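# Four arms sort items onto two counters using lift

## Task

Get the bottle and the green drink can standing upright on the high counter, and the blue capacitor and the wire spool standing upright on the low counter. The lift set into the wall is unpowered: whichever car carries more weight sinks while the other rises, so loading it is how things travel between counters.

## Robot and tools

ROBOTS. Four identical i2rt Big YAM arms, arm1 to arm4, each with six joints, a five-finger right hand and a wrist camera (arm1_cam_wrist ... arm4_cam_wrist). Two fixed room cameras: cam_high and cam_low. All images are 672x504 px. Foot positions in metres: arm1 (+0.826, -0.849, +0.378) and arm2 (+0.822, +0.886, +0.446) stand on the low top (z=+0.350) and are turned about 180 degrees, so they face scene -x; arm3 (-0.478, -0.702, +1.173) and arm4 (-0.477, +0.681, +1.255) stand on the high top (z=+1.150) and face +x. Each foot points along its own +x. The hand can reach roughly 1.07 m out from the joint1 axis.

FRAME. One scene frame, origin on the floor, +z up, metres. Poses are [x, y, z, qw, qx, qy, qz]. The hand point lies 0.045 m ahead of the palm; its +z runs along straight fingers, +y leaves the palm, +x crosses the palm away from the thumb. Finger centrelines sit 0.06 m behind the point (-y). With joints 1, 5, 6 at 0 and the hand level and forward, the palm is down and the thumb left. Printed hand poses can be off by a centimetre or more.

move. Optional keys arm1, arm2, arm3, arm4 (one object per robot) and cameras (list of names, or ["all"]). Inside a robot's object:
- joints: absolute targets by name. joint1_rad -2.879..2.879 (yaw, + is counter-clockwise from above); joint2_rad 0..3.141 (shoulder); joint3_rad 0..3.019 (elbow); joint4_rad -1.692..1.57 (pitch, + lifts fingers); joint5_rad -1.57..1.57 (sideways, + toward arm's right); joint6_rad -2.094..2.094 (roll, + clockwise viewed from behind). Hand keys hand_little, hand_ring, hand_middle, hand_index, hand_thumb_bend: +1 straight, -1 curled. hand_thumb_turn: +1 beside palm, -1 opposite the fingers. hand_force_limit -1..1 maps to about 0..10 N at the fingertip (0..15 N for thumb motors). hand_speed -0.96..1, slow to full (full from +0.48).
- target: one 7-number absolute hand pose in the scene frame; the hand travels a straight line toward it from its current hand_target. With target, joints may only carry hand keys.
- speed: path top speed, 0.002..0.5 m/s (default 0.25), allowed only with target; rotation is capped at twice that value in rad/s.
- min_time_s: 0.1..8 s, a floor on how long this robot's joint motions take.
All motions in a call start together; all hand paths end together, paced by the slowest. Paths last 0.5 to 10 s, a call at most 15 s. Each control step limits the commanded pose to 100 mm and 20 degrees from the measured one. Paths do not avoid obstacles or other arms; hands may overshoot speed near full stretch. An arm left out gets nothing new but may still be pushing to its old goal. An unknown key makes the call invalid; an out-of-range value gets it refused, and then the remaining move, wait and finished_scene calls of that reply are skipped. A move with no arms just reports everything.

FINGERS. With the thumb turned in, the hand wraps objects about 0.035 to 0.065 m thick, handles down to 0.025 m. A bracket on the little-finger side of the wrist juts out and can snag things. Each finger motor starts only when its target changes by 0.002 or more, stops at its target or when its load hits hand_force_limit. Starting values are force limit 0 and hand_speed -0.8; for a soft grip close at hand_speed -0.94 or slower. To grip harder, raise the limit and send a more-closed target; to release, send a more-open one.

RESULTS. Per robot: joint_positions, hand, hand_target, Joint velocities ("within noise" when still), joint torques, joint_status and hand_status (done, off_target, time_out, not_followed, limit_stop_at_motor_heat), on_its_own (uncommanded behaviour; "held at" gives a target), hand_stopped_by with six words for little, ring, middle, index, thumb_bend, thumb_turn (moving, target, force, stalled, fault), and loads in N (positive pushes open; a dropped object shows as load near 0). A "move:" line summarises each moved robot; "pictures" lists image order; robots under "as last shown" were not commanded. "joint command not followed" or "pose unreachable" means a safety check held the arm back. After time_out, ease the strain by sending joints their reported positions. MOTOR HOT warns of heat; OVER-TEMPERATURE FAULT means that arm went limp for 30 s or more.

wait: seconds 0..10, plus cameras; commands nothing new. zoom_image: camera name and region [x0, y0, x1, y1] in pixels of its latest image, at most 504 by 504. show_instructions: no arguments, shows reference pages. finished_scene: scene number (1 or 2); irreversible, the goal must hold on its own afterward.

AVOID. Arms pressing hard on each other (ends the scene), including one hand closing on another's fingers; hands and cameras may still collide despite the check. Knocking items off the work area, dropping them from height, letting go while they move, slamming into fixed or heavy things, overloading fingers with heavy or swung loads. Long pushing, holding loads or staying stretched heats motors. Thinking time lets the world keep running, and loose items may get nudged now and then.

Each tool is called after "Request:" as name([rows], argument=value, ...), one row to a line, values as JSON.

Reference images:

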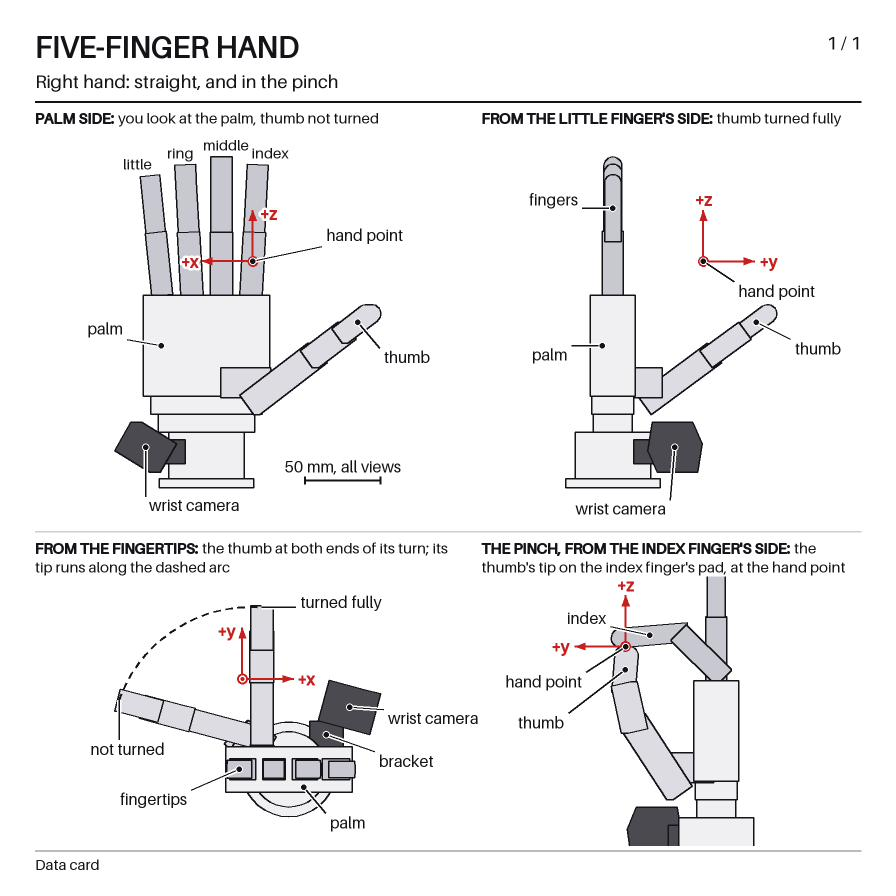

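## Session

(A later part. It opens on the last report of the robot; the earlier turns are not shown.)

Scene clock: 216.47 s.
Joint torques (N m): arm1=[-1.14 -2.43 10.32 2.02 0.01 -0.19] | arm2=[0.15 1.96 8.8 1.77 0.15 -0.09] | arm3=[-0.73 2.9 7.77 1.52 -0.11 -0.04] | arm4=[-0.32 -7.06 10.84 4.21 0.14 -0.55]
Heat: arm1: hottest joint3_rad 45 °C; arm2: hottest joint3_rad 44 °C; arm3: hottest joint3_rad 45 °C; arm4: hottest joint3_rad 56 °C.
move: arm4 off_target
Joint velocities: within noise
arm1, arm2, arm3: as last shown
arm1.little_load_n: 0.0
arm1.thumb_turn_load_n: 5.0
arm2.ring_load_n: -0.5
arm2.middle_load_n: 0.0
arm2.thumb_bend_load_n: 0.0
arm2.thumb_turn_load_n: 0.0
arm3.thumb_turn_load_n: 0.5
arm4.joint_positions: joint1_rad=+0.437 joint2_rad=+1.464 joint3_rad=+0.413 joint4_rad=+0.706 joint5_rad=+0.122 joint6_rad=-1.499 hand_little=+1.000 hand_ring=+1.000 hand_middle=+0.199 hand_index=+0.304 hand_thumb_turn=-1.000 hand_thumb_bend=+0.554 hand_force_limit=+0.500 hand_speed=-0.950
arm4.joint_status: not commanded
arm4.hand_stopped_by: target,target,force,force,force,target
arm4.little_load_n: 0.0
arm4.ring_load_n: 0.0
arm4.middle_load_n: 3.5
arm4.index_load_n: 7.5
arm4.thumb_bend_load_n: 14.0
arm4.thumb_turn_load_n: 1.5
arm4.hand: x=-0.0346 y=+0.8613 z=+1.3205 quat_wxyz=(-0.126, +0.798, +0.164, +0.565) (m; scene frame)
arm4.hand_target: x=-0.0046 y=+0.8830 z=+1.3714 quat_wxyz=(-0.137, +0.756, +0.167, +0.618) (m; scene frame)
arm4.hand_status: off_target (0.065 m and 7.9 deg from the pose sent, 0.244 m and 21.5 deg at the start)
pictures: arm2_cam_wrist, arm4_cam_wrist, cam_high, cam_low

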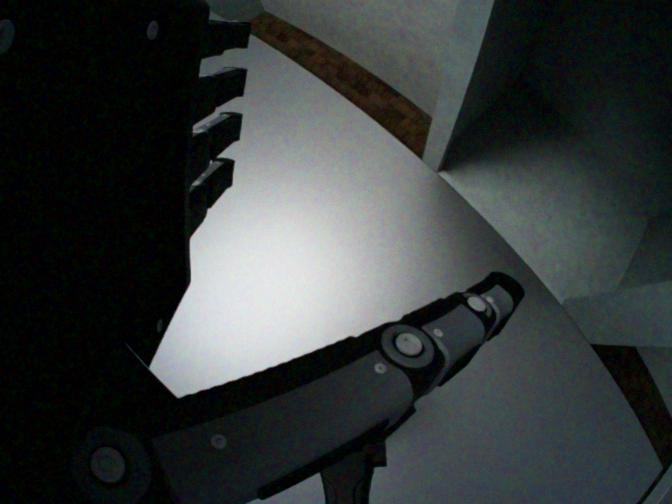

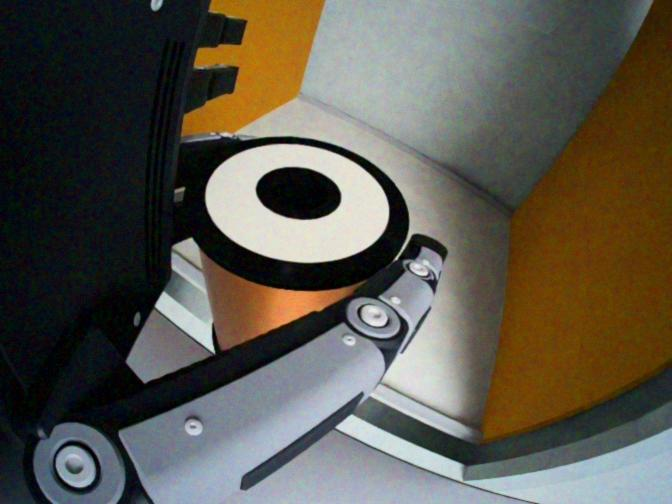

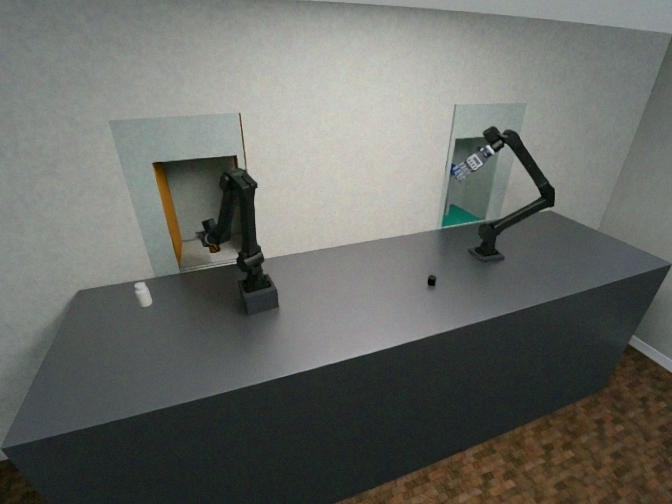

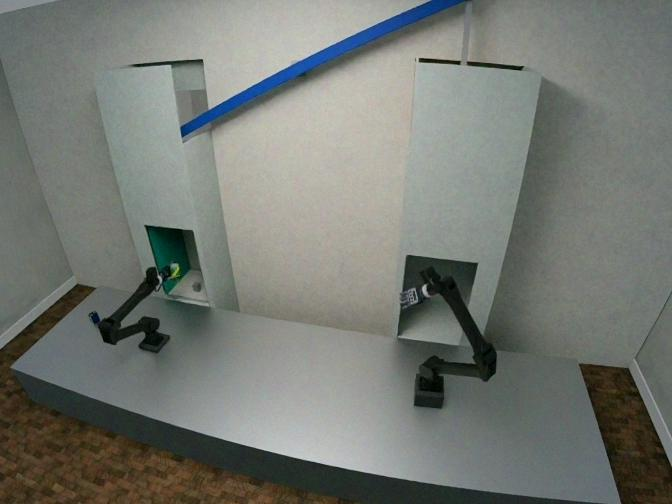

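Request:
move(arm4={"target": [0.165, 0.955, 1.31, -0.1336, 0.7681, 0.1702, 0.6028], "speed": 0.06}, cameras=["arm4_cam_wrist","cam_low","cam_high"])

Request:
zoom_image(camera="cam_high", region=[140, 140, 280, 280])

Scene clock: 225.30 s.
Joint torques (N m): arm1=[-1.2 -2.43 10.35 2.02 0.02 -0.19] | arm2=[0.15 1.9 8.81 1.77 0.15 -0.1] | arm3=[-0.73 2.9 7.77 1.52 -0.11 -0.04] | arm4=[-1.73 -15.27 11.03 2.36 0.11 -0.64]
Heat: arm1: hottest joint3_rad 46 °C; arm2: hottest joint3_rad 44 °C; arm3: hottest joint3_rad 45 °C; arm4: hottest joint3_rad 56 °C.
move: arm4 off_target
Joint velocities: within noise
arm1, arm2, arm3: as last shown
arm2.ring_load_n: 0.0
arm3.thumb_turn_load_n: 0.0
arm4.joint_positions: joint1_rad=+0.397 joint2_rad=+1.953 joint3_rad=+0.913 joint4_rad=+0.694 joint5_rad=+0.070 joint6_rad=-1.501 hand_little=+1.000 hand_ring=+1.000 hand_middle=+0.199 hand_index=+0.304 hand_thumb_turn=-1.000 hand_thumb_bend=+0.554 hand_force_limit=+0.500 hand_speed=-0.950
arm4.joint_status: not commanded
arm4.hand_stopped_by: target,target,force,force,force,target
arm4.little_load_n: 0.0
arm4.ring_load_n: 0.0
arm4.middle_load_n: 3.5
arm4.index_load_n: 7.5
arm4.thumb_bend_load_n: 14.0
arm4.thumb_turn_load_n: 1.5
arm4.hand: x=+0.1281 y=+0.9423 z=+1.2644 quat_wxyz=(-0.135, +0.799, +0.164, +0.562) (m; scene frame)
arm4.hand_target: x=+0.1606 y=+0.9528 z=+1.3119 quat_wxyz=(-0.132, +0.768, +0.170, +0.603) (m; scene frame)
arm4.hand_status: off_target (0.060 m and 5.9 deg from the pose sent, 0.221 m and 5.6 deg at the start)
pictures: arm4_cam_wrist, cam_high, cam_low

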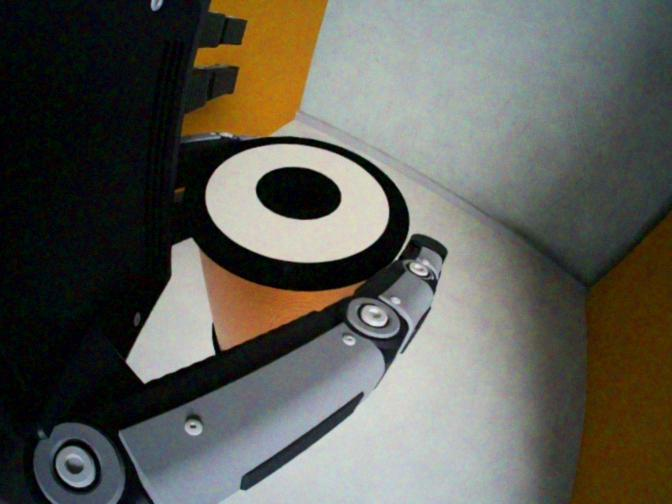

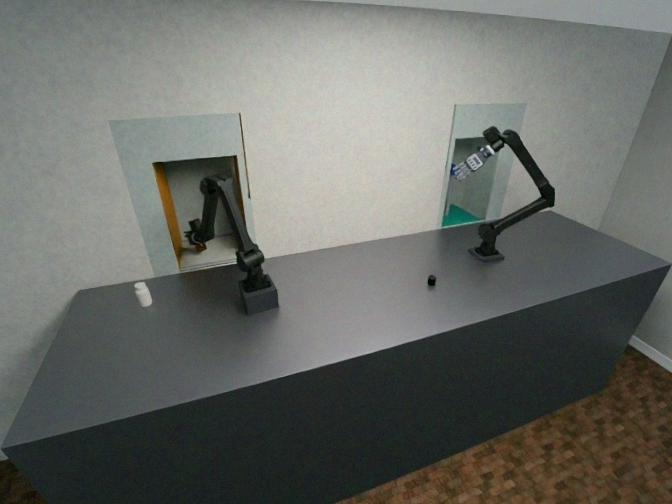

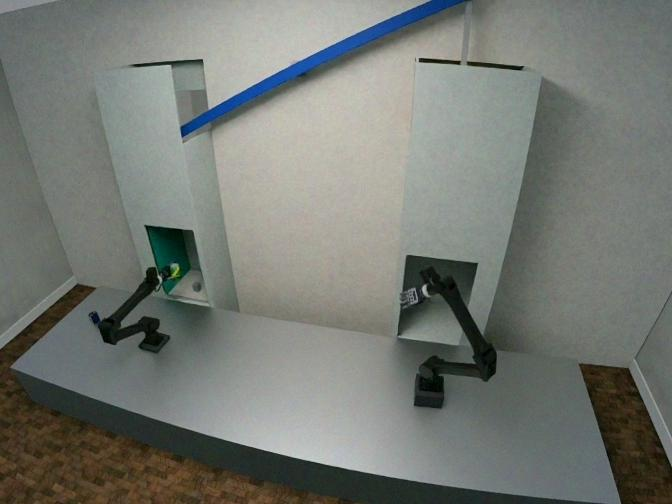

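Scaled by 3.600 from the camera's 672x504 image, which has a finer 960x720 frame.

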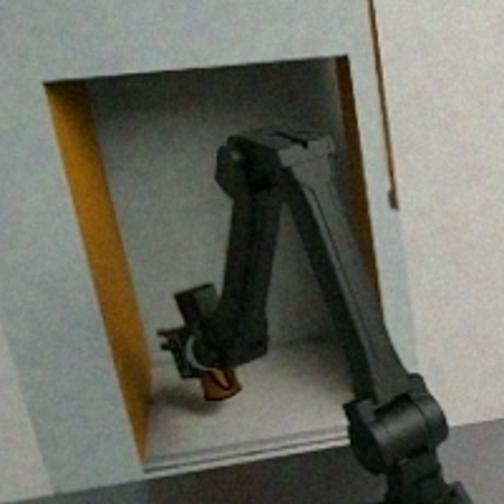

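Request:
move(arm4={"target": [0.1606, 0.955, 1.284, -0.1336, 0.7681, 0.1702, 0.6028], "speed": 0.04}, cameras=["cam_high"])

Request:
zoom_image(camera="cam_high", region=[140, 180, 260, 280])

Scene clock: 233.13 s.
Joint torques (N m): arm1=[-1.2 -2.43 10.33 2 0.01 -0.19] | arm2=[0.15 1.9 8.81 1.78 0.14 -0.1] | arm3=[-0.73 2.9 7.77 1.51 -0.11 -0.04] | arm4=[-1.03 -15.74 9.61 4.23 0.27 -0.63]
Heat: arm1: hottest joint3_rad 47 °C; arm2: hottest joint3_rad 44 °C; arm3: hottest joint3_rad 46 °C; arm4: hottest joint3_rad 54 °C.
move: arm4 off_target
Joint velocities: within noise
arm1, arm2, arm3: as last shown
arm1.middle_load_n: 5.0
arm1.index_load_n: 5.0
arm2.thumb_turn_load_n: 0.5
arm4.joint_positions: joint1_rad=+0.397 joint2_rad=+2.009 joint3_rad=+0.913 joint4_rad=+0.717 joint5_rad=+0.070 joint6_rad=-1.501 hand_little=+1.000 hand_ring=+1.000 hand_middle=+0.199 hand_index=+0.304 hand_thumb_turn=-1.000 hand_thumb_bend=+0.554 hand_force_limit=+0.500 hand_speed=-0.950
arm4.joint_status: not commanded
arm4.hand_stopped_by: target,target,force,force,force,target
arm4.little_load_n: 0.0
arm4.ring_load_n: 0.0
arm4.middle_load_n: 3.5
arm4.index_load_n: 7.5
arm4.thumb_bend_load_n: 14.0
arm4.thumb_turn_load_n: 1.5
arm4.hand: x=+0.1243 y=+0.9397 z=+1.2345 quat_wxyz=(-0.131, +0.808, +0.166, +0.549) (m; scene frame)
arm4.hand_target: x=+0.1561 y=+0.9529 z=+1.2857 quat_wxyz=(-0.133, +0.769, +0.169, +0.602) (m; scene frame)
arm4.hand_status: off_target (0.063 m and 7.7 deg from the pose sent, 0.040 m and 5.9 deg at the start)
pictures: cam_high

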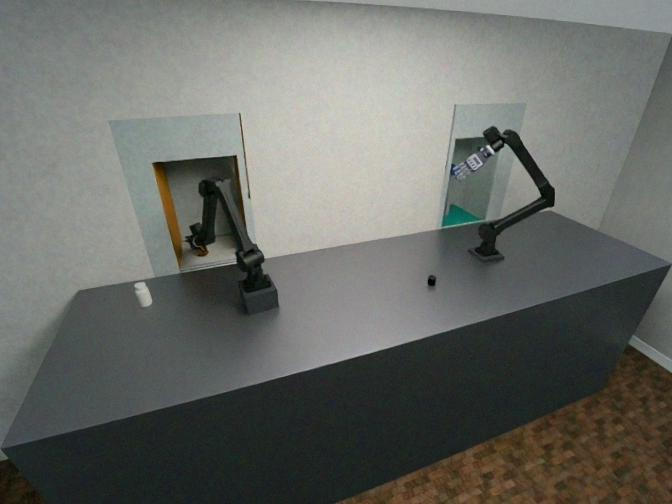

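Scaled by 4.200 from the camera's 672x504 image, which has a finer 960x720 frame.

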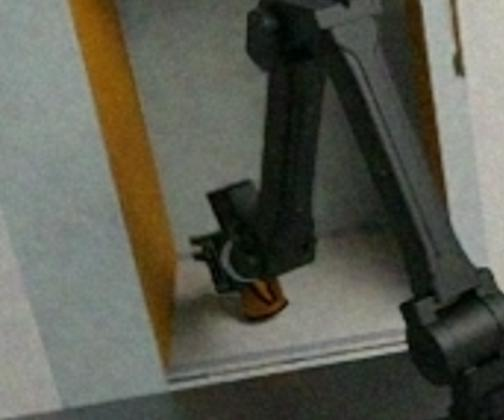

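Request:
move(arm4={"target": [0.158, 0.954, 1.276, -0.1378, 0.7527, 0.1668, 0.6218], "speed": 0.03}, cameras=["cam_high"])

Request:
zoom_image(camera="cam_high", region=[160, 200, 240, 270])

Scene clock: 237.73 s.
Joint torques (N m): arm1=[-1.14 -2.43 10.32 2.02 0.01 -0.19] | arm2=[0.15 1.96 8.8 1.77 0.14 -0.1] | arm3=[-0.73 2.9 7.77 1.52 -0.11 -0.04] | arm4=[-1.08 -15.62 8.23 4.31 0.32 -0.65]
Heat: arm1: hottest joint3_rad 48 °C; arm2: hottest joint3_rad 44 °C; arm3: hottest joint3_rad 46 °C; arm4: hottest joint3_rad 54 °C.
move: arm4 off_target
Joint velocities: within noise
arm1: as last shown
arm1.index_load_n: 5.5
arm1.thumb_bend_load_n: 18.5
arm2.joint_positions: joint1_rad=+0.884 joint2_rad=+0.588 joint3_rad=+1.331 joint4_rad=-1.541 joint5_rad=-0.003 joint6_rad=-1.197 hand_little=+1.000 hand_ring=+1.000 hand_middle=+1.000 hand_index=+1.000 hand_thumb_turn=-1.000 hand_thumb_bend=+1.000 hand_force_limit=+0.000 hand_speed=+0.000
arm2.joint_status: not commanded
arm2.hand_stopped_by: target,target,target,target,target,target
arm2.little_load_n: 0.0
arm2.ring_load_n: 0.0
arm2.middle_load_n: 0.0
arm2.index_load_n: 0.0
arm2.thumb_bend_load_n: 0.0
arm2.thumb_turn_load_n: 0.0
arm2.hand: x=+0.6830 y=+0.7683 z=+0.8745 quat_wxyz=(+0.298, +0.260, -0.889, +0.231) (m; scene frame)
arm2.hand_target: x=+0.6833 y=+0.7687 z=+0.8823 quat_wxyz=(+0.305, +0.259, -0.885, +0.236) (m; scene frame)
arm2.hand_status: not commanded
arm3.joint_positions: joint1_rad=+1.172 joint2_rad=+0.623 joint3_rad=+1.454 joint4_rad=-1.542 joint5_rad=-0.004 joint6_rad=-1.197 hand_little=+1.000 hand_ring=+1.000 hand_middle=+1.000 hand_index=+1.000 hand_thumb_turn=-1.000 hand_thumb_bend=+1.000 hand_force_limit=+0.000 hand_speed=+0.000
arm3.joint_status: not commanded
arm3.hand_stopped_by: target,target,target,target,target,target
arm3.little_load_n: 0.0
arm3.ring_load_n: 0.0
arm3.middle_load_n: 0.0
arm3.index_load_n: 0.0
arm3.thumb_bend_load_n: 0.0
arm3.thumb_turn_load_n: 0.0
arm3.hand: x=-0.3546 y=-0.5587 z=+1.6469 quat_wxyz=(-0.288, +0.847, +0.332, +0.300) (m; scene frame)
arm3.hand_target: x=-0.3549 y=-0.5594 z=+1.6557 quat_wxyz=(-0.295, +0.842, +0.330, +0.308) (m; scene frame)
arm3.hand_status: not commanded
arm4.joint_positions: joint1_rad=+0.397 joint2_rad=+2.053 joint3_rad=+0.913 joint4_rad=+0.824 joint5_rad=+0.070 joint6_rad=-1.501 hand_little=+1.000 hand_ring=+1.000 hand_middle=+0.199 hand_index=+0.304 hand_thumb_turn=-1.000 hand_thumb_bend=+0.554 hand_force_limit=+0.500 hand_speed=-0.950
arm4.joint_status: not commanded
arm4.hand_stopped_by: target,target,force,force,force,target
arm4.little_load_n: 0.0
arm4.ring_load_n: 0.0
arm4.middle_load_n: 3.5
arm4.index_load_n: 7.5
arm4.thumb_bend_load_n: 13.5
arm4.thumb_turn_load_n: 1.5
arm4.hand: x=+0.1297 y=+0.9428 z=+1.2319 quat_wxyz=(-0.139, +0.791, +0.162, +0.574) (m; scene frame)
arm4.hand_target: x=+0.1551 y=+0.9527 z=+1.2768 quat_wxyz=(-0.137, +0.753, +0.166, +0.621) (m; scene frame)
arm4.hand_status: off_target (0.054 m and 7.1 deg from the pose sent, 0.055 m and 10.5 deg at the start)
pictures: cam_high

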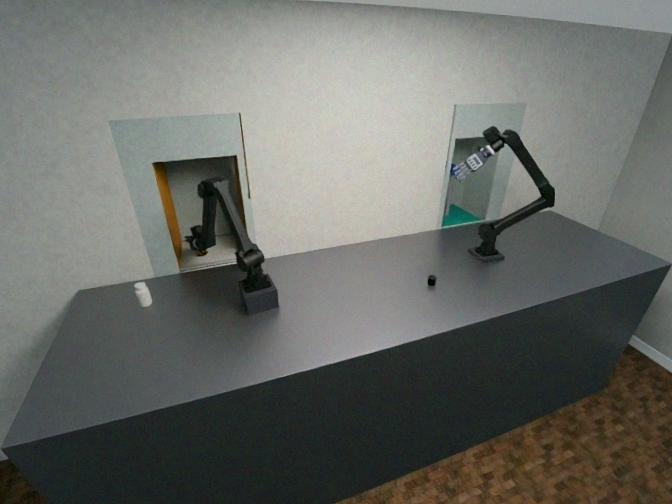

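Scaled by 6.300 from the camera's 672x504 image, which has a finer 960x720 frame.

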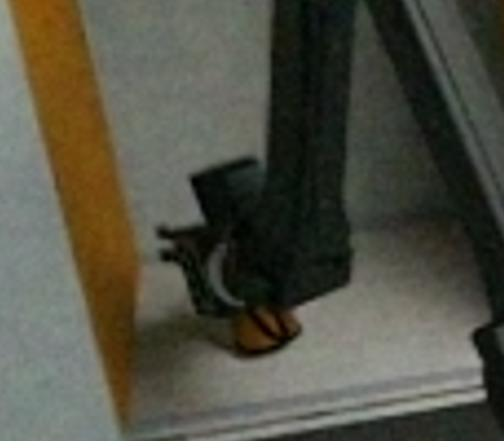

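Request:
move(arm4={"target": [0.157, 0.953, 1.266, -0.1378, 0.7527, 0.1668, 0.6218], "speed": 0.03})

Request:
move(arm4={"target": [0.157, 0.953, 1.259, -0.1378, 0.7527, 0.1668, 0.6218], "speed": 0.03}, cameras=["cam_high"])

Request:
zoom_image(camera="cam_high", region=[160, 200, 240, 270])

Scene clock: 242.73 s.
Joint torques (N m): arm1=[-1.14 -2.49 10.33 2.03 0.01 -0.19] | arm2=[0.21 1.9 8.8 1.77 0.14 -0.1] | arm3=[-0.73 2.9 7.77 1.52 -0.11 -0.04] | arm4=[-1.26 -16.09 7.86 4.31 0.28 -0.66]
Heat: arm1: hottest joint3_rad 48 °C; arm2: hottest joint3_rad 44 °C; arm3: hottest joint3_rad 46 °C; arm4: hottest joint3_rad 53 °C.
move: arm4 off_target
Joint velocities: within noise
arm1, arm2, arm3: as last shown
arm1.thumb_bend_load_n: 18.0
arm1.thumb_turn_load_n: 4.5
arm2.middle_load_n: 0.5
arm3.thumb_turn_load_n: 0.5
arm4.joint_positions: joint1_rad=+0.397 joint2_rad=+2.080 joint3_rad=+0.913 joint4_rad=+0.849 joint5_rad=+0.071 joint6_rad=-1.501 hand_little=+1.000 hand_ring=+1.000 hand_middle=+0.199 hand_index=+0.304 hand_thumb_turn=-1.000 hand_thumb_bend=+0.554 hand_force_limit=+0.500 hand_speed=-0.950
arm4.joint_status: not commanded
arm4.hand_stopped_by: target,target,force,force,force,target
arm4.little_load_n: 0.0
arm4.ring_load_n: 0.0
arm4.middle_load_n: 3.5
arm4.index_load_n: 7.5
arm4.thumb_bend_load_n: 13.5
arm4.thumb_turn_load_n: 1.0
arm4.hand: x=+0.1286 y=+0.9417 z=+1.2211 quat_wxyz=(-0.138, +0.791, +0.161, +0.573) (m; scene frame)
arm4.hand_target: x=+0.1540 y=+0.9516 z=+1.2664 quat_wxyz=(-0.137, +0.754, +0.166, +0.621) (m; scene frame)
arm4.hand_status: off_target (0.054 m and 7.2 deg from the pose sent, 0.045 m and 7.1 deg at the start)
pictures: none

Scene clock: 243.70 s.
Joint torques (N m): arm1=[-1.2 -2.43 10.35 2 0.02 -0.19] | arm2=[0.15 1.96 8.8 1.78 0.14 -0.09] | arm3=[-0.73 2.9 7.77 1.52 -0.11 -0.04] | arm4=[-0.97 -15.56 8.03 4.11 0.26 -0.65]
Heat: arm1: hottest joint3_rad 48 °C; arm2: hottest joint3_rad 44 °C; arm3: hottest joint3_rad 46 °C; arm4: hottest joint3_rad 53 °C.
move: arm4 off_target
Joint velocities: within noise
arm1, arm2, arm3: as last shown
arm1.thumb_turn_load_n: 5.0
arm2.middle_load_n: 0.0
arm4.joint_positions: joint1_rad=+0.397 joint2_rad=+2.089 joint3_rad=+0.913 joint4_rad=+0.870 joint5_rad=+0.071 joint6_rad=-1.502 hand_little=+1.000 hand_ring=+1.000 hand_middle=+0.199 hand_index=+0.304 hand_thumb_turn=-1.000 hand_thumb_bend=+0.554 hand_force_limit=+0.500 hand_speed=-0.950
arm4.joint_status: not commanded
arm4.hand_stopped_by: target,target,force,force,force,target
arm4.little_load_n: 0.0
arm4.ring_load_n: 0.0
arm4.middle_load_n: 3.5
arm4.index_load_n: 7.0
arm4.thumb_bend_load_n: 14.0
arm4.thumb_turn_load_n: 1.0
arm4.hand: x=+0.1294 y=+0.9421 z=+1.2203 quat_wxyz=(-0.139, +0.788, +0.161, +0.578) (m; scene frame)
arm4.hand_target: x=+0.1544 y=+0.9518 z=+1.2603 quat_wxyz=(-0.137, +0.753, +0.166, +0.622) (m; scene frame)
arm4.hand_status: off_target (0.049 m and 6.5 deg from the pose sent, 0.049 m and 7.2 deg at the start)
pictures: cam_high

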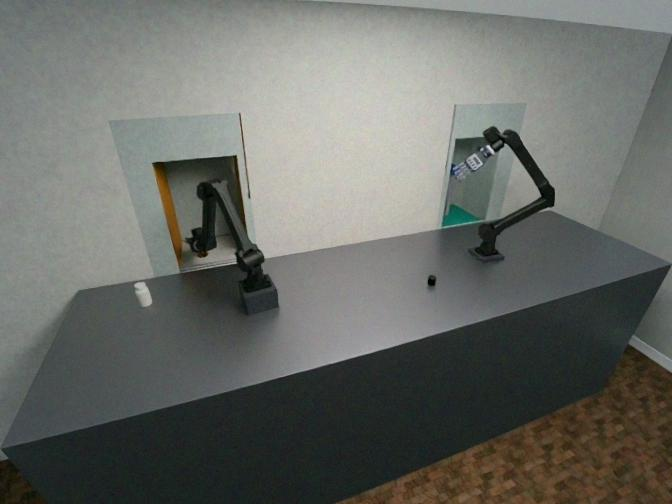

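Scaled by 6.300 from the camera's 672x504 image, which has a finer 960x720 frame.

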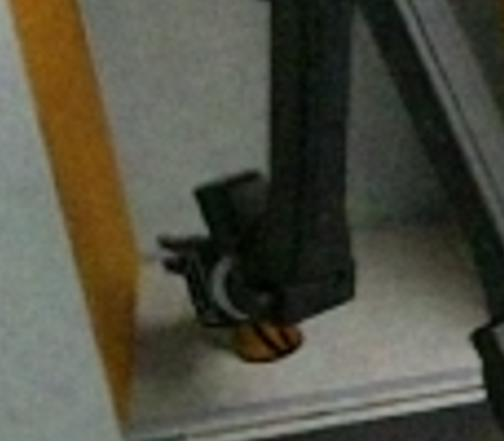

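Request:
move(arm4={"target": [0.156, 0.953, 1.252, -0.1378, 0.7527, 0.1668, 0.6218], "speed": 0.03}, cameras=["arm4_cam_wrist"])

Scene clock: 248.00 s.
Joint torques (N m): arm1=[-1.14 -2.43 10.32 2.03 0.01 -0.19] | arm2=[0.21 1.9 8.81 1.77 0.14 -0.09] | arm3=[-0.73 2.9 7.77 1.52 -0.11 -0.04] | arm4=[-1.14 -14.68 8.06 3.85 0.28 -0.65]
Heat: arm1: hottest joint3_rad 49 °C; arm2: hottest joint3_rad 44 °C; arm3: hottest joint3_rad 46 °C; arm4: hottest joint3_rad 52 °C.
move: arm4 off_target
Joint velocities: within noise
arm1, arm2, arm3: as last shown
arm3.thumb_turn_load_n: 0.0
arm4.joint_positions: joint1_rad=+0.397 joint2_rad=+2.098 joint3_rad=+0.913 joint4_rad=+0.892 joint5_rad=+0.071 joint6_rad=-1.504 hand_little=+1.000 hand_ring=+1.000 hand_middle=+0.199 hand_index=+0.304 hand_thumb_turn=-1.000 hand_thumb_bend=+0.554 hand_force_limit=+0.500 hand_speed=-0.950
arm4.joint_status: not commanded
arm4.hand_stopped_by: target,target,force,force,force,target
arm4.little_load_n: 0.0
arm4.ring_load_n: 0.0
arm4.middle_load_n: 3.0
arm4.index_load_n: 4.5
arm4.thumb_bend_load_n: 13.0
arm4.thumb_turn_load_n: 1.5
arm4.hand: x=+0.1302 y=+0.9424 z=+1.2198 quat_wxyz=(-0.140, +0.784, +0.161, +0.583) (m; scene frame)
arm4.hand_target: x=+0.1536 y=+0.9519 z=+1.2527 quat_wxyz=(-0.137, +0.754, +0.166, +0.621) (m; scene frame)
arm4.hand_status: off_target (0.043 m and 5.8 deg from the pose sent, 0.043 m and 6.5 deg at the start)
pictures: arm4_cam_wrist

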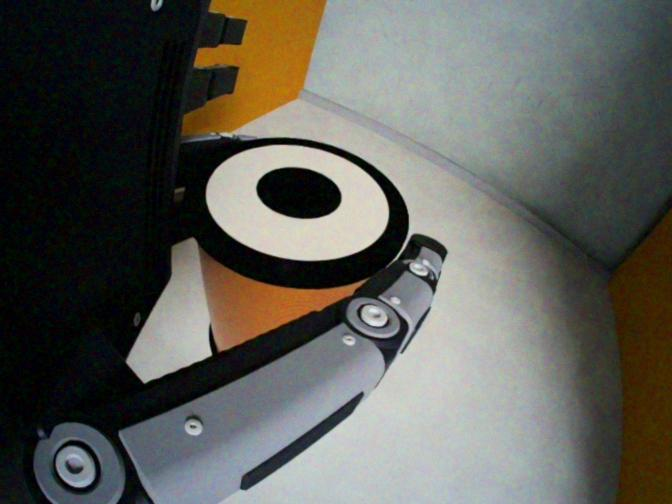

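Request:
move(arm4={"target": [0.155, 0.953, 1.243, -0.1353, 0.7620, 0.1689, 0.6104], "speed": 0.03})

Request:
move(arm4={"joints": {"hand_thumb_bend": 0.62, "hand_force_limit": 0.0, "hand_speed": -0.92}}, cameras=["arm4_cam_wrist"])

Scene clock: 252.47 s.
Joint torques (N m): arm1=[-1.2 -2.43 10.35 2.02 0.01 -0.18] | arm2=[0.09 1.96 8.81 1.76 0.14 -0.09] | arm3=[-0.73 2.9 7.77 1.51 -0.11 -0.04] | arm4=[-1.08 -14.27 8.5 2.74 0.27 -0.62]
Heat: arm1: hottest joint3_rad 49 °C; arm2: hottest joint3_rad 44 °C; arm3: hottest joint3_rad 46 °C; arm4: hottest joint3_rad 51 °C.
move: arm4 off_target
Joint velocities: arm1=[within noise] | arm2=[-0.005 -0.005 0.002 -0.002 -0.051 -0.154] | arm3=[within noise] | arm4=[within noise]
arm1.joint_positions: joint1_rad=+0.056 joint2_rad=+0.468 joint3_rad=+0.464 joint4_rad=-0.138 joint5_rad=-0.030 joint6_rad=-1.549 hand_little=+1.000 hand_ring=+0.229 hand_middle=+0.256 hand_index=+0.287 hand_thumb_turn=-1.000 hand_thumb_bend=+0.569 hand_force_limit=+0.000 hand_speed=-0.940
arm1.joint_status: not commanded
arm1.hand_stopped_by: target,force,force,force,force,target
arm1.little_load_n: 0.0
arm1.ring_load_n: 3.0
arm1.middle_load_n: 4.5
arm1.index_load_n: 5.5
arm1.thumb_bend_load_n: 18.0
arm1.thumb_turn_load_n: 5.0
arm1.hand: x=+0.4703 y=-0.8011 z=+0.6744 quat_wxyz=(-0.661, -0.009, +0.750, -0.023) (m; scene frame)
arm1.hand_target: x=+0.4735 y=-0.7983 z=+0.6964 quat_wxyz=(-0.678, -0.010, +0.734, -0.017) (m; scene frame)
arm1.hand_status: not commanded
arm2, arm3: as last shown
arm2.thumb_turn_load_n: 0.5
arm3.little_load_n: -0.5
arm3.index_load_n: -0.5
arm4.joint_positions: joint1_rad=+0.397 joint2_rad=+2.099 joint3_rad=+0.913 joint4_rad=+0.892 joint5_rad=+0.071 joint6_rad=-1.504 hand_little=+1.000 hand_ring=+1.000 hand_middle=+0.199 hand_index=+0.304 hand_thumb_turn=-1.000 hand_thumb_bend=+0.554 hand_force_limit=+0.500 hand_speed=-0.950
arm4.joint_status: not commanded
arm4.hand_stopped_by: target,target,force,force,force,target
arm4.little_load_n: 0.0
arm4.ring_load_n: 0.0
arm4.middle_load_n: 3.5
arm4.index_load_n: 4.5
arm4.thumb_bend_load_n: 13.0
arm4.thumb_turn_load_n: 1.0
arm4.hand: x=+0.1301 y=+0.9424 z=+1.2193 quat_wxyz=(-0.140, +0.784, +0.161, +0.582) (m; scene frame)
arm4.hand_target: x=+0.1530 y=+0.9522 z=+1.2439 quat_wxyz=(-0.135, +0.762, +0.168, +0.610) (m; scene frame)
arm4.hand_status: off_target (0.036 m and 4.3 deg from the pose sent, 0.036 m and 4.2 deg at the start)
pictures: none

Scene clock: 253.63 s.
Joint torques (N m): arm1=[-1.14 -2.43 10.33 2 0.01 -0.19] | arm2=[0.21 1.9 8.8 1.78 0.14 -0.09] | arm3=[-0.73 2.9 7.77 1.54 -0.11 -0.04] | arm4=[-1.2 -14.27 6.99 2.73 0.17 -0.37]
Heat: arm1: hottest joint3_rad 49 °C; arm2: hottest joint3_rad 44 °C; arm3: hottest joint3_rad 46 °C; arm4: hottest joint3_rad 51 °C.
move: arm4 done
Joint velocities: within noise
arm1, arm2, arm3: as last shown
arm1.middle_load_n: 5.0
arm1.index_load_n: 5.0
arm2.thumb_turn_load_n: 0.0
arm3.little_load_n: 0.0
arm3.index_load_n: 0.0
arm4.joint_positions: joint1_rad=+0.398 joint2_rad=+2.099 joint3_rad=+0.934 joint4_rad=+0.893 joint5_rad=+0.073 joint6_rad=-1.524 hand_little=+1.000 hand_ring=+1.000 hand_middle=+0.198 hand_index=+0.304 hand_thumb_turn=-1.000 hand_thumb_bend=+0.620 hand_force_limit=+0.000 hand_speed=-0.920
arm4.joint_status: all done
arm4.hand_stopped_by: target,target,force,force,target,target
arm4.little_load_n: 0.0
arm4.ring_load_n: 0.0
arm4.middle_load_n: 0.0
arm4.index_load_n: 0.0
arm4.thumb_bend_load_n: 0.0
arm4.thumb_turn_load_n: 0.5
arm4.hand: x=+0.1386 y=+0.9471 z=+1.2287 quat_wxyz=(-0.137, +0.777, +0.167, +0.592) (m; scene frame)
arm4.hand_target: x=+0.1530 y=+0.9524 z=+1.2442 quat_wxyz=(-0.136, +0.762, +0.168, +0.611) (m; scene frame)
arm4.hand_status: not commanded
pictures: arm4_cam_wrist

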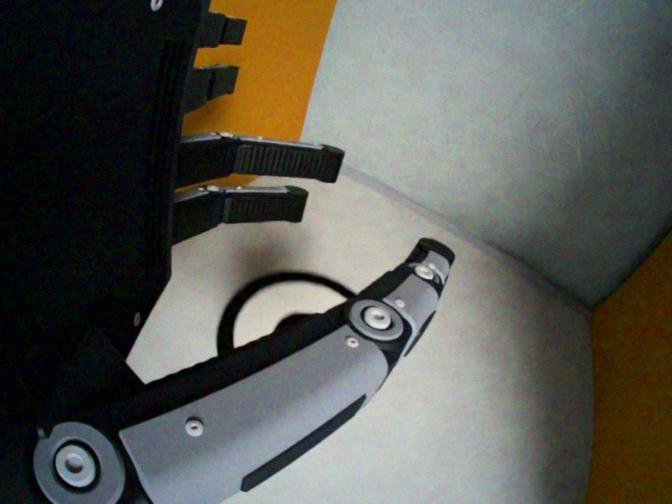

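Request:
move(arm4={"target": [0.145, 0.950, 1.30, -0.1353, 0.7620, 0.1689, 0.6104], "speed": 0.1}, cameras=["arm4_cam_wrist","cam_high","cam_low"])

Scene clock: 260.10 s.
Joint torques (N m): arm1=[-1.26 -2.43 10.33 2.02 0.01 -0.19] | arm2=[0.15 1.9 8.81 1.78 0.14 -0.09] | arm3=[-0.73 2.9 7.77 1.52 -0.11 -0.04] | arm4=[-1.26 -15.27 5.91 1.4 0.23 -0.35]
Heat: arm1: hottest joint3_rad 50 °C; arm2: hottest joint3_rad 44 °C; arm3: hottest joint3_rad 46 °C; arm4: hottest joint3_rad 51 °C.
move: arm4 off_target
Joint velocities: within noise
arm1, arm2, arm3: as last shown
arm1.index_load_n: 5.5
arm1.thumb_turn_load_n: 4.5
arm4.joint_positions: joint1_rad=+0.399 joint2_rad=+1.965 joint3_rad=+0.924 joint4_rad=+0.804 joint5_rad=+0.073 joint6_rad=-1.525 hand_little=+1.000 hand_ring=+1.000 hand_middle=+0.198 hand_index=+0.304 hand_thumb_turn=-1.000 hand_thumb_bend=+0.620 hand_force_limit=+0.000 hand_speed=-0.920
arm4.joint_status: not commanded
arm4.hand_stopped_by: target,target,force,force,target,target
arm4.little_load_n: 0.0
arm4.ring_load_n: 0.0
arm4.middle_load_n: 0.0
arm4.index_load_n: 0.0
arm4.thumb_bend_load_n: 0.0
arm4.thumb_turn_load_n: 0.5
arm4.hand: x=+0.1415 y=+0.9506 z=+1.2900 quat_wxyz=(-0.141, +0.766, +0.165, +0.605) (m; scene frame)
arm4.hand_target: x=+0.1450 y=+0.9500 z=+1.2998 quat_wxyz=(-0.135, +0.762, +0.169, +0.610) (m; scene frame)
arm4.hand_status: off_target (0.011 m and 1.1 deg from the pose sent, 0.072 m and 2.7 deg at the start)
pictures: arm4_cam_wrist, cam_high, cam_low

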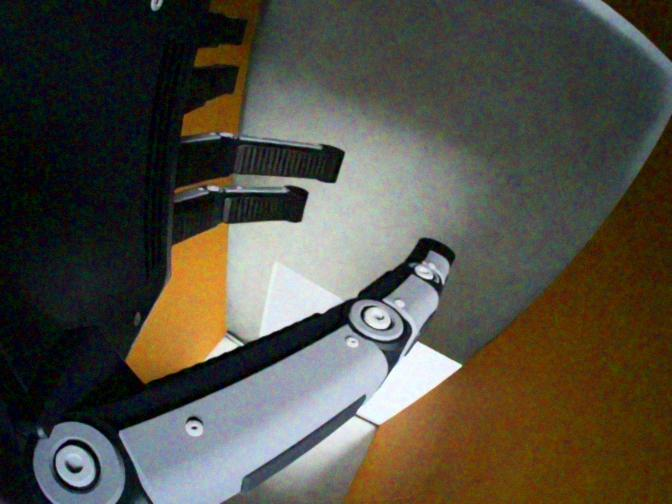

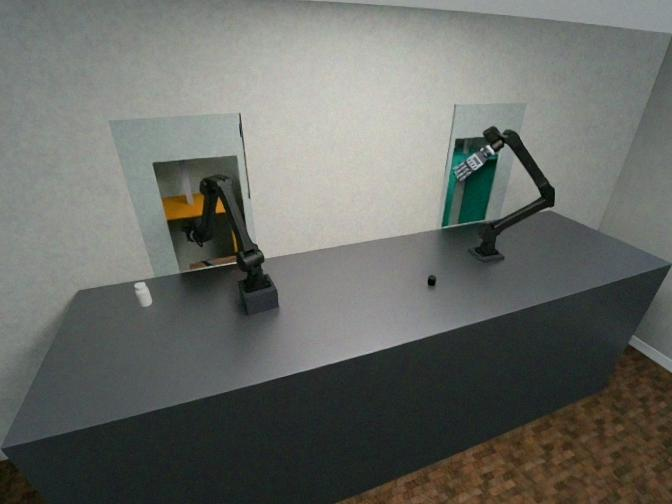

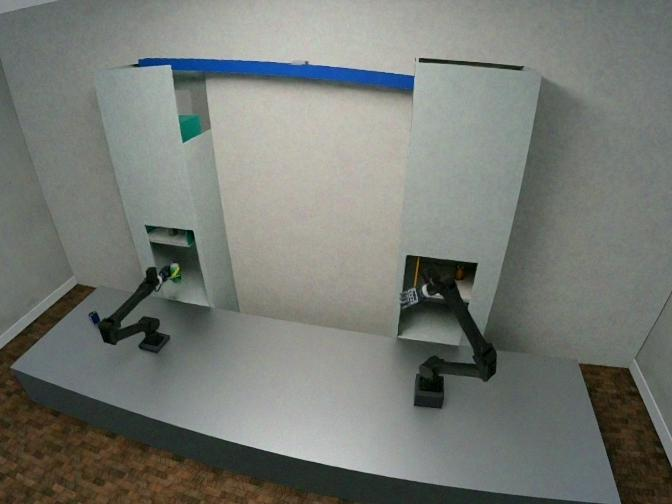

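Request:
move(cameras=["arm4_cam_wrist","cam_high","cam_low","arm3_cam_wrist","arm2_cam_wrist"])

Request:
zoom_image(camera="cam_high", region=[400, 230, 520, 310])

Request:
zoom_image(camera="cam_low", region=[390, 240, 510, 350])

Request:
zoom_image(camera="cam_high", region=[430, 90, 530, 250])

Scene clock: 291.63 s.
Joint torques (N m): arm1=[-1.2 -2.37 10.33 2.03 0.01 -0.19] | arm2=[0.15 1.96 8.8 1.77 0.14 -0.09] | arm3=[-0.79 2.9 7.77 1.52 -0.11 -0.05] | arm4=[-1.2 -15.68 6.04 1.91 0.22 -0.36]
Heat: arm1: hottest joint3_rad 51 °C; arm2: hottest joint3_rad 45 °C; arm3: hottest joint3_rad 46 °C; arm4: hottest joint3_rad 49 °C.
Joint velocities: within noise
arm1.joint_positions: joint1_rad=+0.056 joint2_rad=+0.468 joint3_rad=+0.464 joint4_rad=-0.138 joint5_rad=-0.030 joint6_rad=-1.549 hand_little=+1.000 hand_ring=+0.229 hand_middle=+0.256 hand_index=+0.287 hand_thumb_turn=-1.000 hand_thumb_bend=+0.569 hand_force_limit=+0.000 hand_speed=-0.940
arm1.joint_status: not commanded
arm1.hand_stopped_by: target,force,force,force,force,target
arm1.little_load_n: 0.0
arm1.ring_load_n: 2.5
arm1.middle_load_n: 5.0
arm1.index_load_n: 5.5
arm1.thumb_bend_load_n: 18.0
arm1.thumb_turn_load_n: 4.5
arm1.hand: x=+0.4703 y=-0.8011 z=+0.6744 quat_wxyz=(-0.661, -0.009, +0.750, -0.023) (m; scene frame)
arm1.hand_target: x=+0.4735 y=-0.7983 z=+0.6964 quat_wxyz=(-0.678, -0.010, +0.734, -0.017) (m; scene frame)
arm1.hand_status: not commanded
arm2.joint_positions: joint1_rad=+0.884 joint2_rad=+0.588 joint3_rad=+1.331 joint4_rad=-1.541 joint5_rad=-0.003 joint6_rad=-1.197 hand_little=+1.000 hand_ring=+1.000 hand_middle=+1.000 hand_index=+1.000 hand_thumb_turn=-1.000 hand_thumb_bend=+1.000 hand_force_limit=+0.000 hand_speed=+0.000
arm2.joint_status: not commanded
arm2.hand_stopped_by: target,target,target,target,target,target
arm2.little_load_n: 0.0
arm2.ring_load_n: 0.0
arm2.middle_load_n: 0.0
arm2.index_load_n: 0.0
arm2.thumb_bend_load_n: 0.0
arm2.thumb_turn_load_n: 0.0
arm2.hand: x=+0.6830 y=+0.7683 z=+0.8745 quat_wxyz=(+0.298, +0.260, -0.889, +0.231) (m; scene frame)
arm2.hand_target: x=+0.6833 y=+0.7687 z=+0.8823 quat_wxyz=(+0.305, +0.259, -0.885, +0.236) (m; scene frame)
arm2.hand_status: not commanded
arm3.joint_positions: joint1_rad=+1.172 joint2_rad=+0.623 joint3_rad=+1.454 joint4_rad=-1.542 joint5_rad=-0.004 joint6_rad=-1.197 hand_little=+1.000 hand_ring=+1.000 hand_middle=+1.000 hand_index=+1.000 hand_thumb_turn=-1.000 hand_thumb_bend=+1.000 hand_force_limit=+0.000 hand_speed=+0.000
arm3.joint_status: not commanded
arm3.hand_stopped_by: target,target,target,target,target,target
arm3.little_load_n: 0.0
arm3.ring_load_n: -0.5
arm3.middle_load_n: 0.0
arm3.index_load_n: 0.0
arm3.thumb_bend_load_n: 0.0
arm3.thumb_turn_load_n: 0.5
arm3.hand: x=-0.3546 y=-0.5587 z=+1.6469 quat_wxyz=(-0.288, +0.847, +0.332, +0.300) (m; scene frame)
arm3.hand_target: x=-0.3549 y=-0.5594 z=+1.6557 quat_wxyz=(-0.295, +0.842, +0.330, +0.308) (m; scene frame)
arm3.hand_status: not commanded
arm4.joint_positions: joint1_rad=+0.399 joint2_rad=+1.966 joint3_rad=+0.922 joint4_rad=+0.793 joint5_rad=+0.074 joint6_rad=-1.525 hand_little=+1.000 hand_ring=+1.000 hand_middle=+0.198 hand_index=+0.304 hand_thumb_turn=-1.000 hand_thumb_bend=+0.620 hand_force_limit=+0.000 hand_speed=-0.920
arm4.joint_status: not commanded
arm4.hand_stopped_by: target,target,force,force,target,target
arm4.little_load_n: 0.0
arm4.ring_load_n: 0.0
arm4.middle_load_n: 0.0
arm4.index_load_n: 0.0
arm4.thumb_bend_load_n: 0.0
arm4.thumb_turn_load_n: 0.5
arm4.hand: x=+0.1397 y=+0.9492 z=+1.2856 quat_wxyz=(-0.139, +0.770, +0.166, +0.600) (m; scene frame)
arm4.hand_target: x=+0.1452 y=+0.9498 z=+1.3002 quat_wxyz=(-0.135, +0.762, +0.169, +0.611) (m; scene frame)
arm4.hand_status: off_target (0.015 m and 1.6 deg from the pose sent, 0.072 m and 2.7 deg at the start)
pictures: arm2_cam_wrist, arm3_cam_wrist, arm4_cam_wrist, cam_high, cam_low

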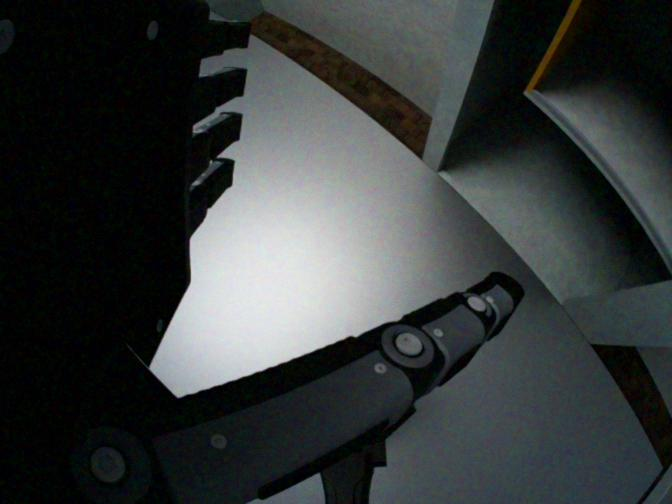

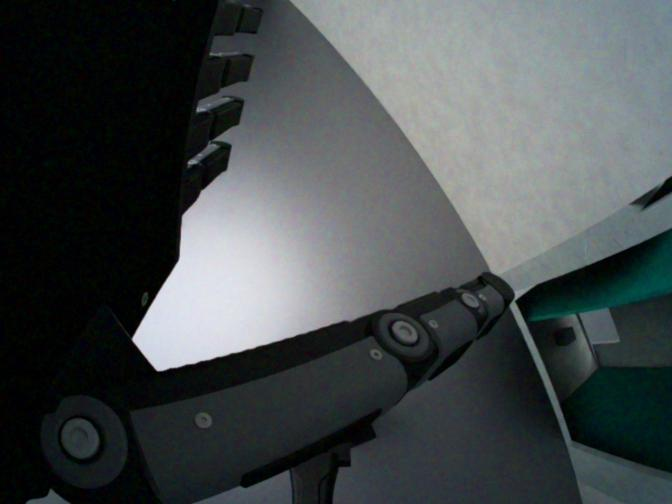

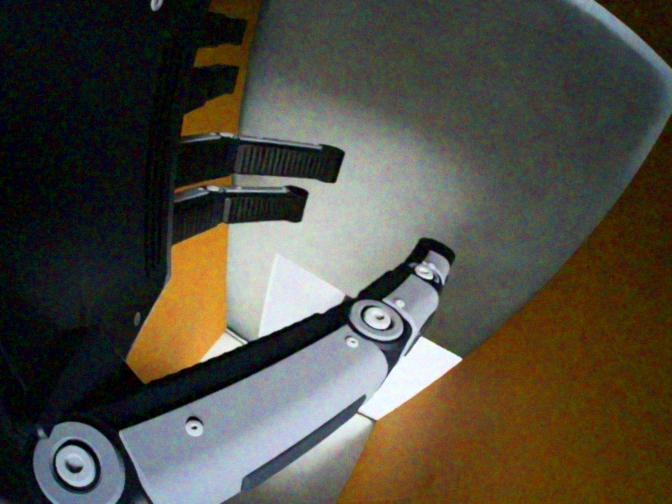

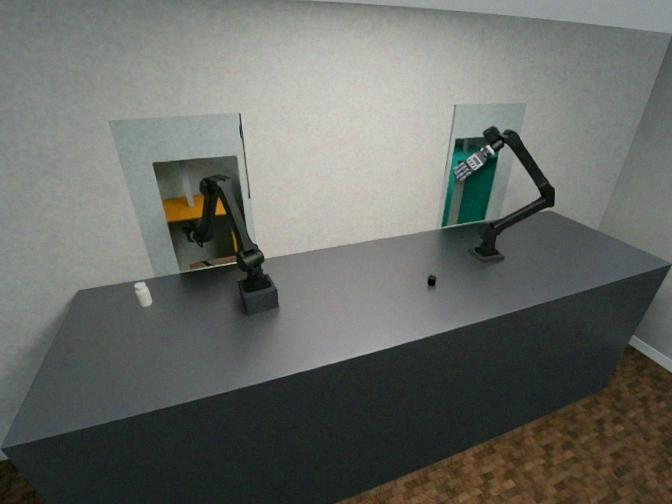

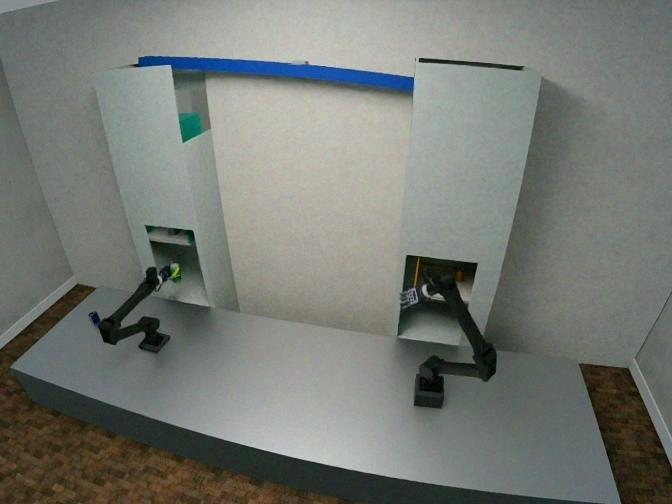

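Scaled by 4.200 from the camera's 672x504 image, which has a finer 960x720 frame.

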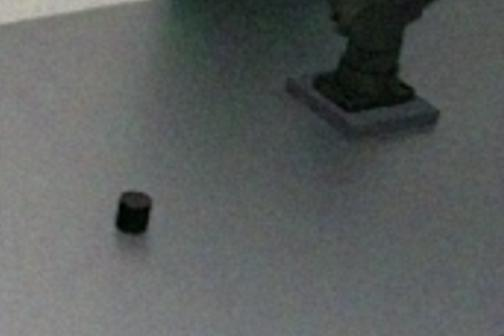

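Scaled by 4.200 from the camera's 672x504 image, which has a finer 960x720 frame.

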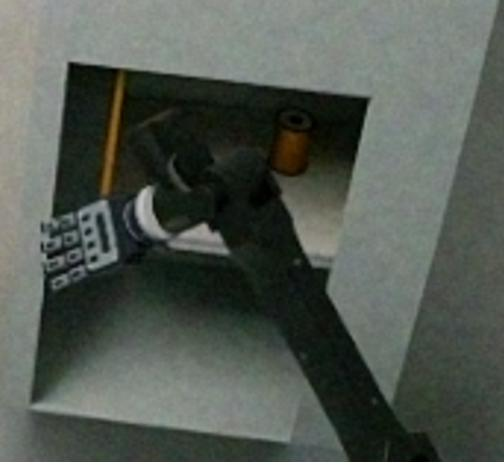

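Scaled by 3.150 from the camera's 672x504 image, which has a finer 960x720 frame.

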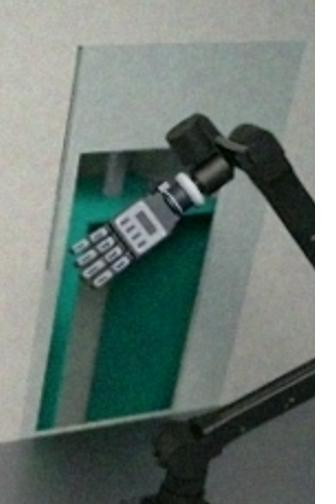

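Request:
move(arm4={"target": [0.148, 0.952, 1.37, -0.1353, 0.7620, 0.1689, 0.6104], "speed": 0.03}, cameras=["arm4_cam_wrist","cam_high","cam_low"])

Scene clock: 332.80 s.
Joint torques (N m): arm1=[-1.14 -2.49 10.32 2.03 0.02 -0.19] | arm2=[0.15 1.96 8.81 1.78 0.15 -0.09] | arm3=[-0.73 2.9 7.77 1.51 -0.11 -0.04] | arm4=[-1.03 -16.26 9.09 1.55 0.19 -0.37]
Heat: arm1: hottest joint3_rad 53 °C; arm2: hottest joint3_rad 45 °C; arm3: hottest joint3_rad 46 °C; arm4: hottest joint3_rad 47 °C.
move: arm4 off_target
Joint velocities: within noise
arm1, arm2, arm3: as last shown
arm1.ring_load_n: 3.0
arm2.thumb_turn_load_n: 0.5
arm3.ring_load_n: 0.0
arm3.thumb_turn_load_n: 0.0
arm4.joint_positions: joint1_rad=+0.400 joint2_rad=+1.826 joint3_rad=+0.922 joint4_rad=+0.617 joint5_rad=+0.074 joint6_rad=-1.525 hand_little=+1.000 hand_ring=+1.000 hand_middle=+0.198 hand_index=+0.304 hand_thumb_turn=-1.000 hand_thumb_bend=+0.620 hand_force_limit=+0.000 hand_speed=-0.920
arm4.joint_status: not commanded
arm4.hand_stopped_by: target,target,force,force,target,target
arm4.little_load_n: 0.0
arm4.ring_load_n: 0.0
arm4.middle_load_n: 0.0
arm4.index_load_n: 0.0
arm4.thumb_bend_load_n: 0.0
arm4.thumb_turn_load_n: 0.5
arm4.hand: x=+0.1333 y=+0.9464 z=+1.3323 quat_wxyz=(-0.135, +0.781, +0.169, +0.586) (m; scene frame)
arm4.hand_target: x=+0.1467 y=+0.9513 z=+1.3700 quat_wxyz=(-0.135, +0.762, +0.169, +0.610) (m; scene frame)
arm4.hand_status: off_target (0.041 m and 3.5 deg from the pose sent, 0.085 m and 1.6 deg at the start)
pictures: arm4_cam_wrist, cam_high, cam_low

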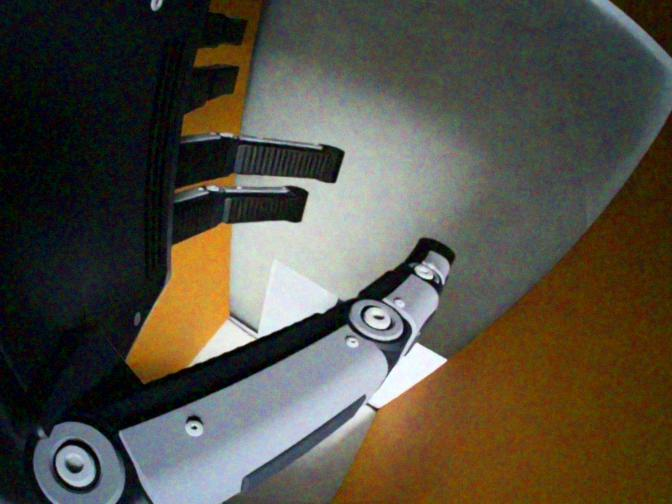

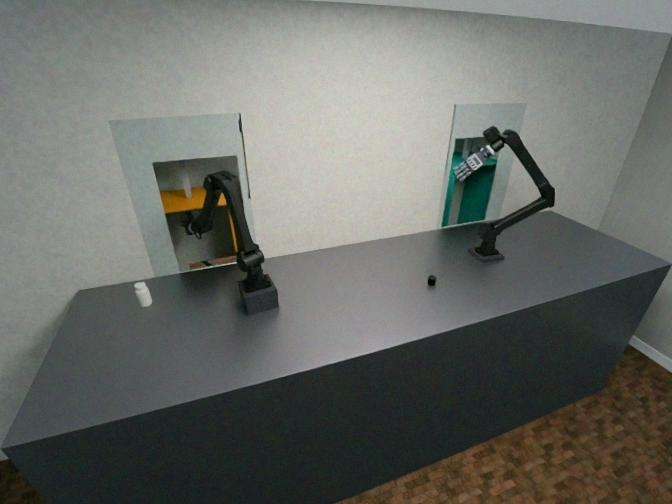

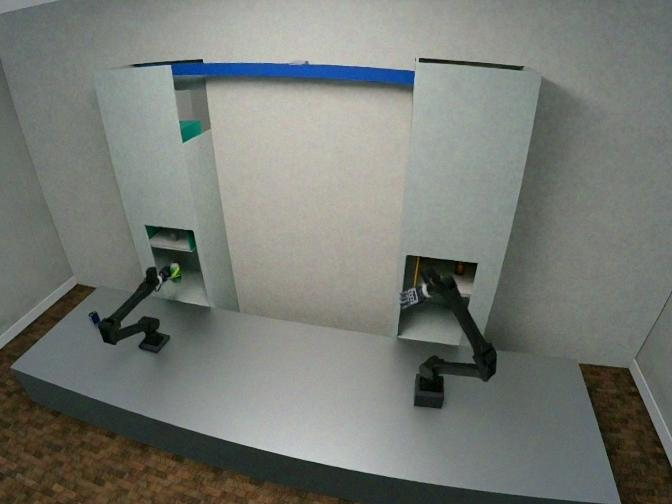

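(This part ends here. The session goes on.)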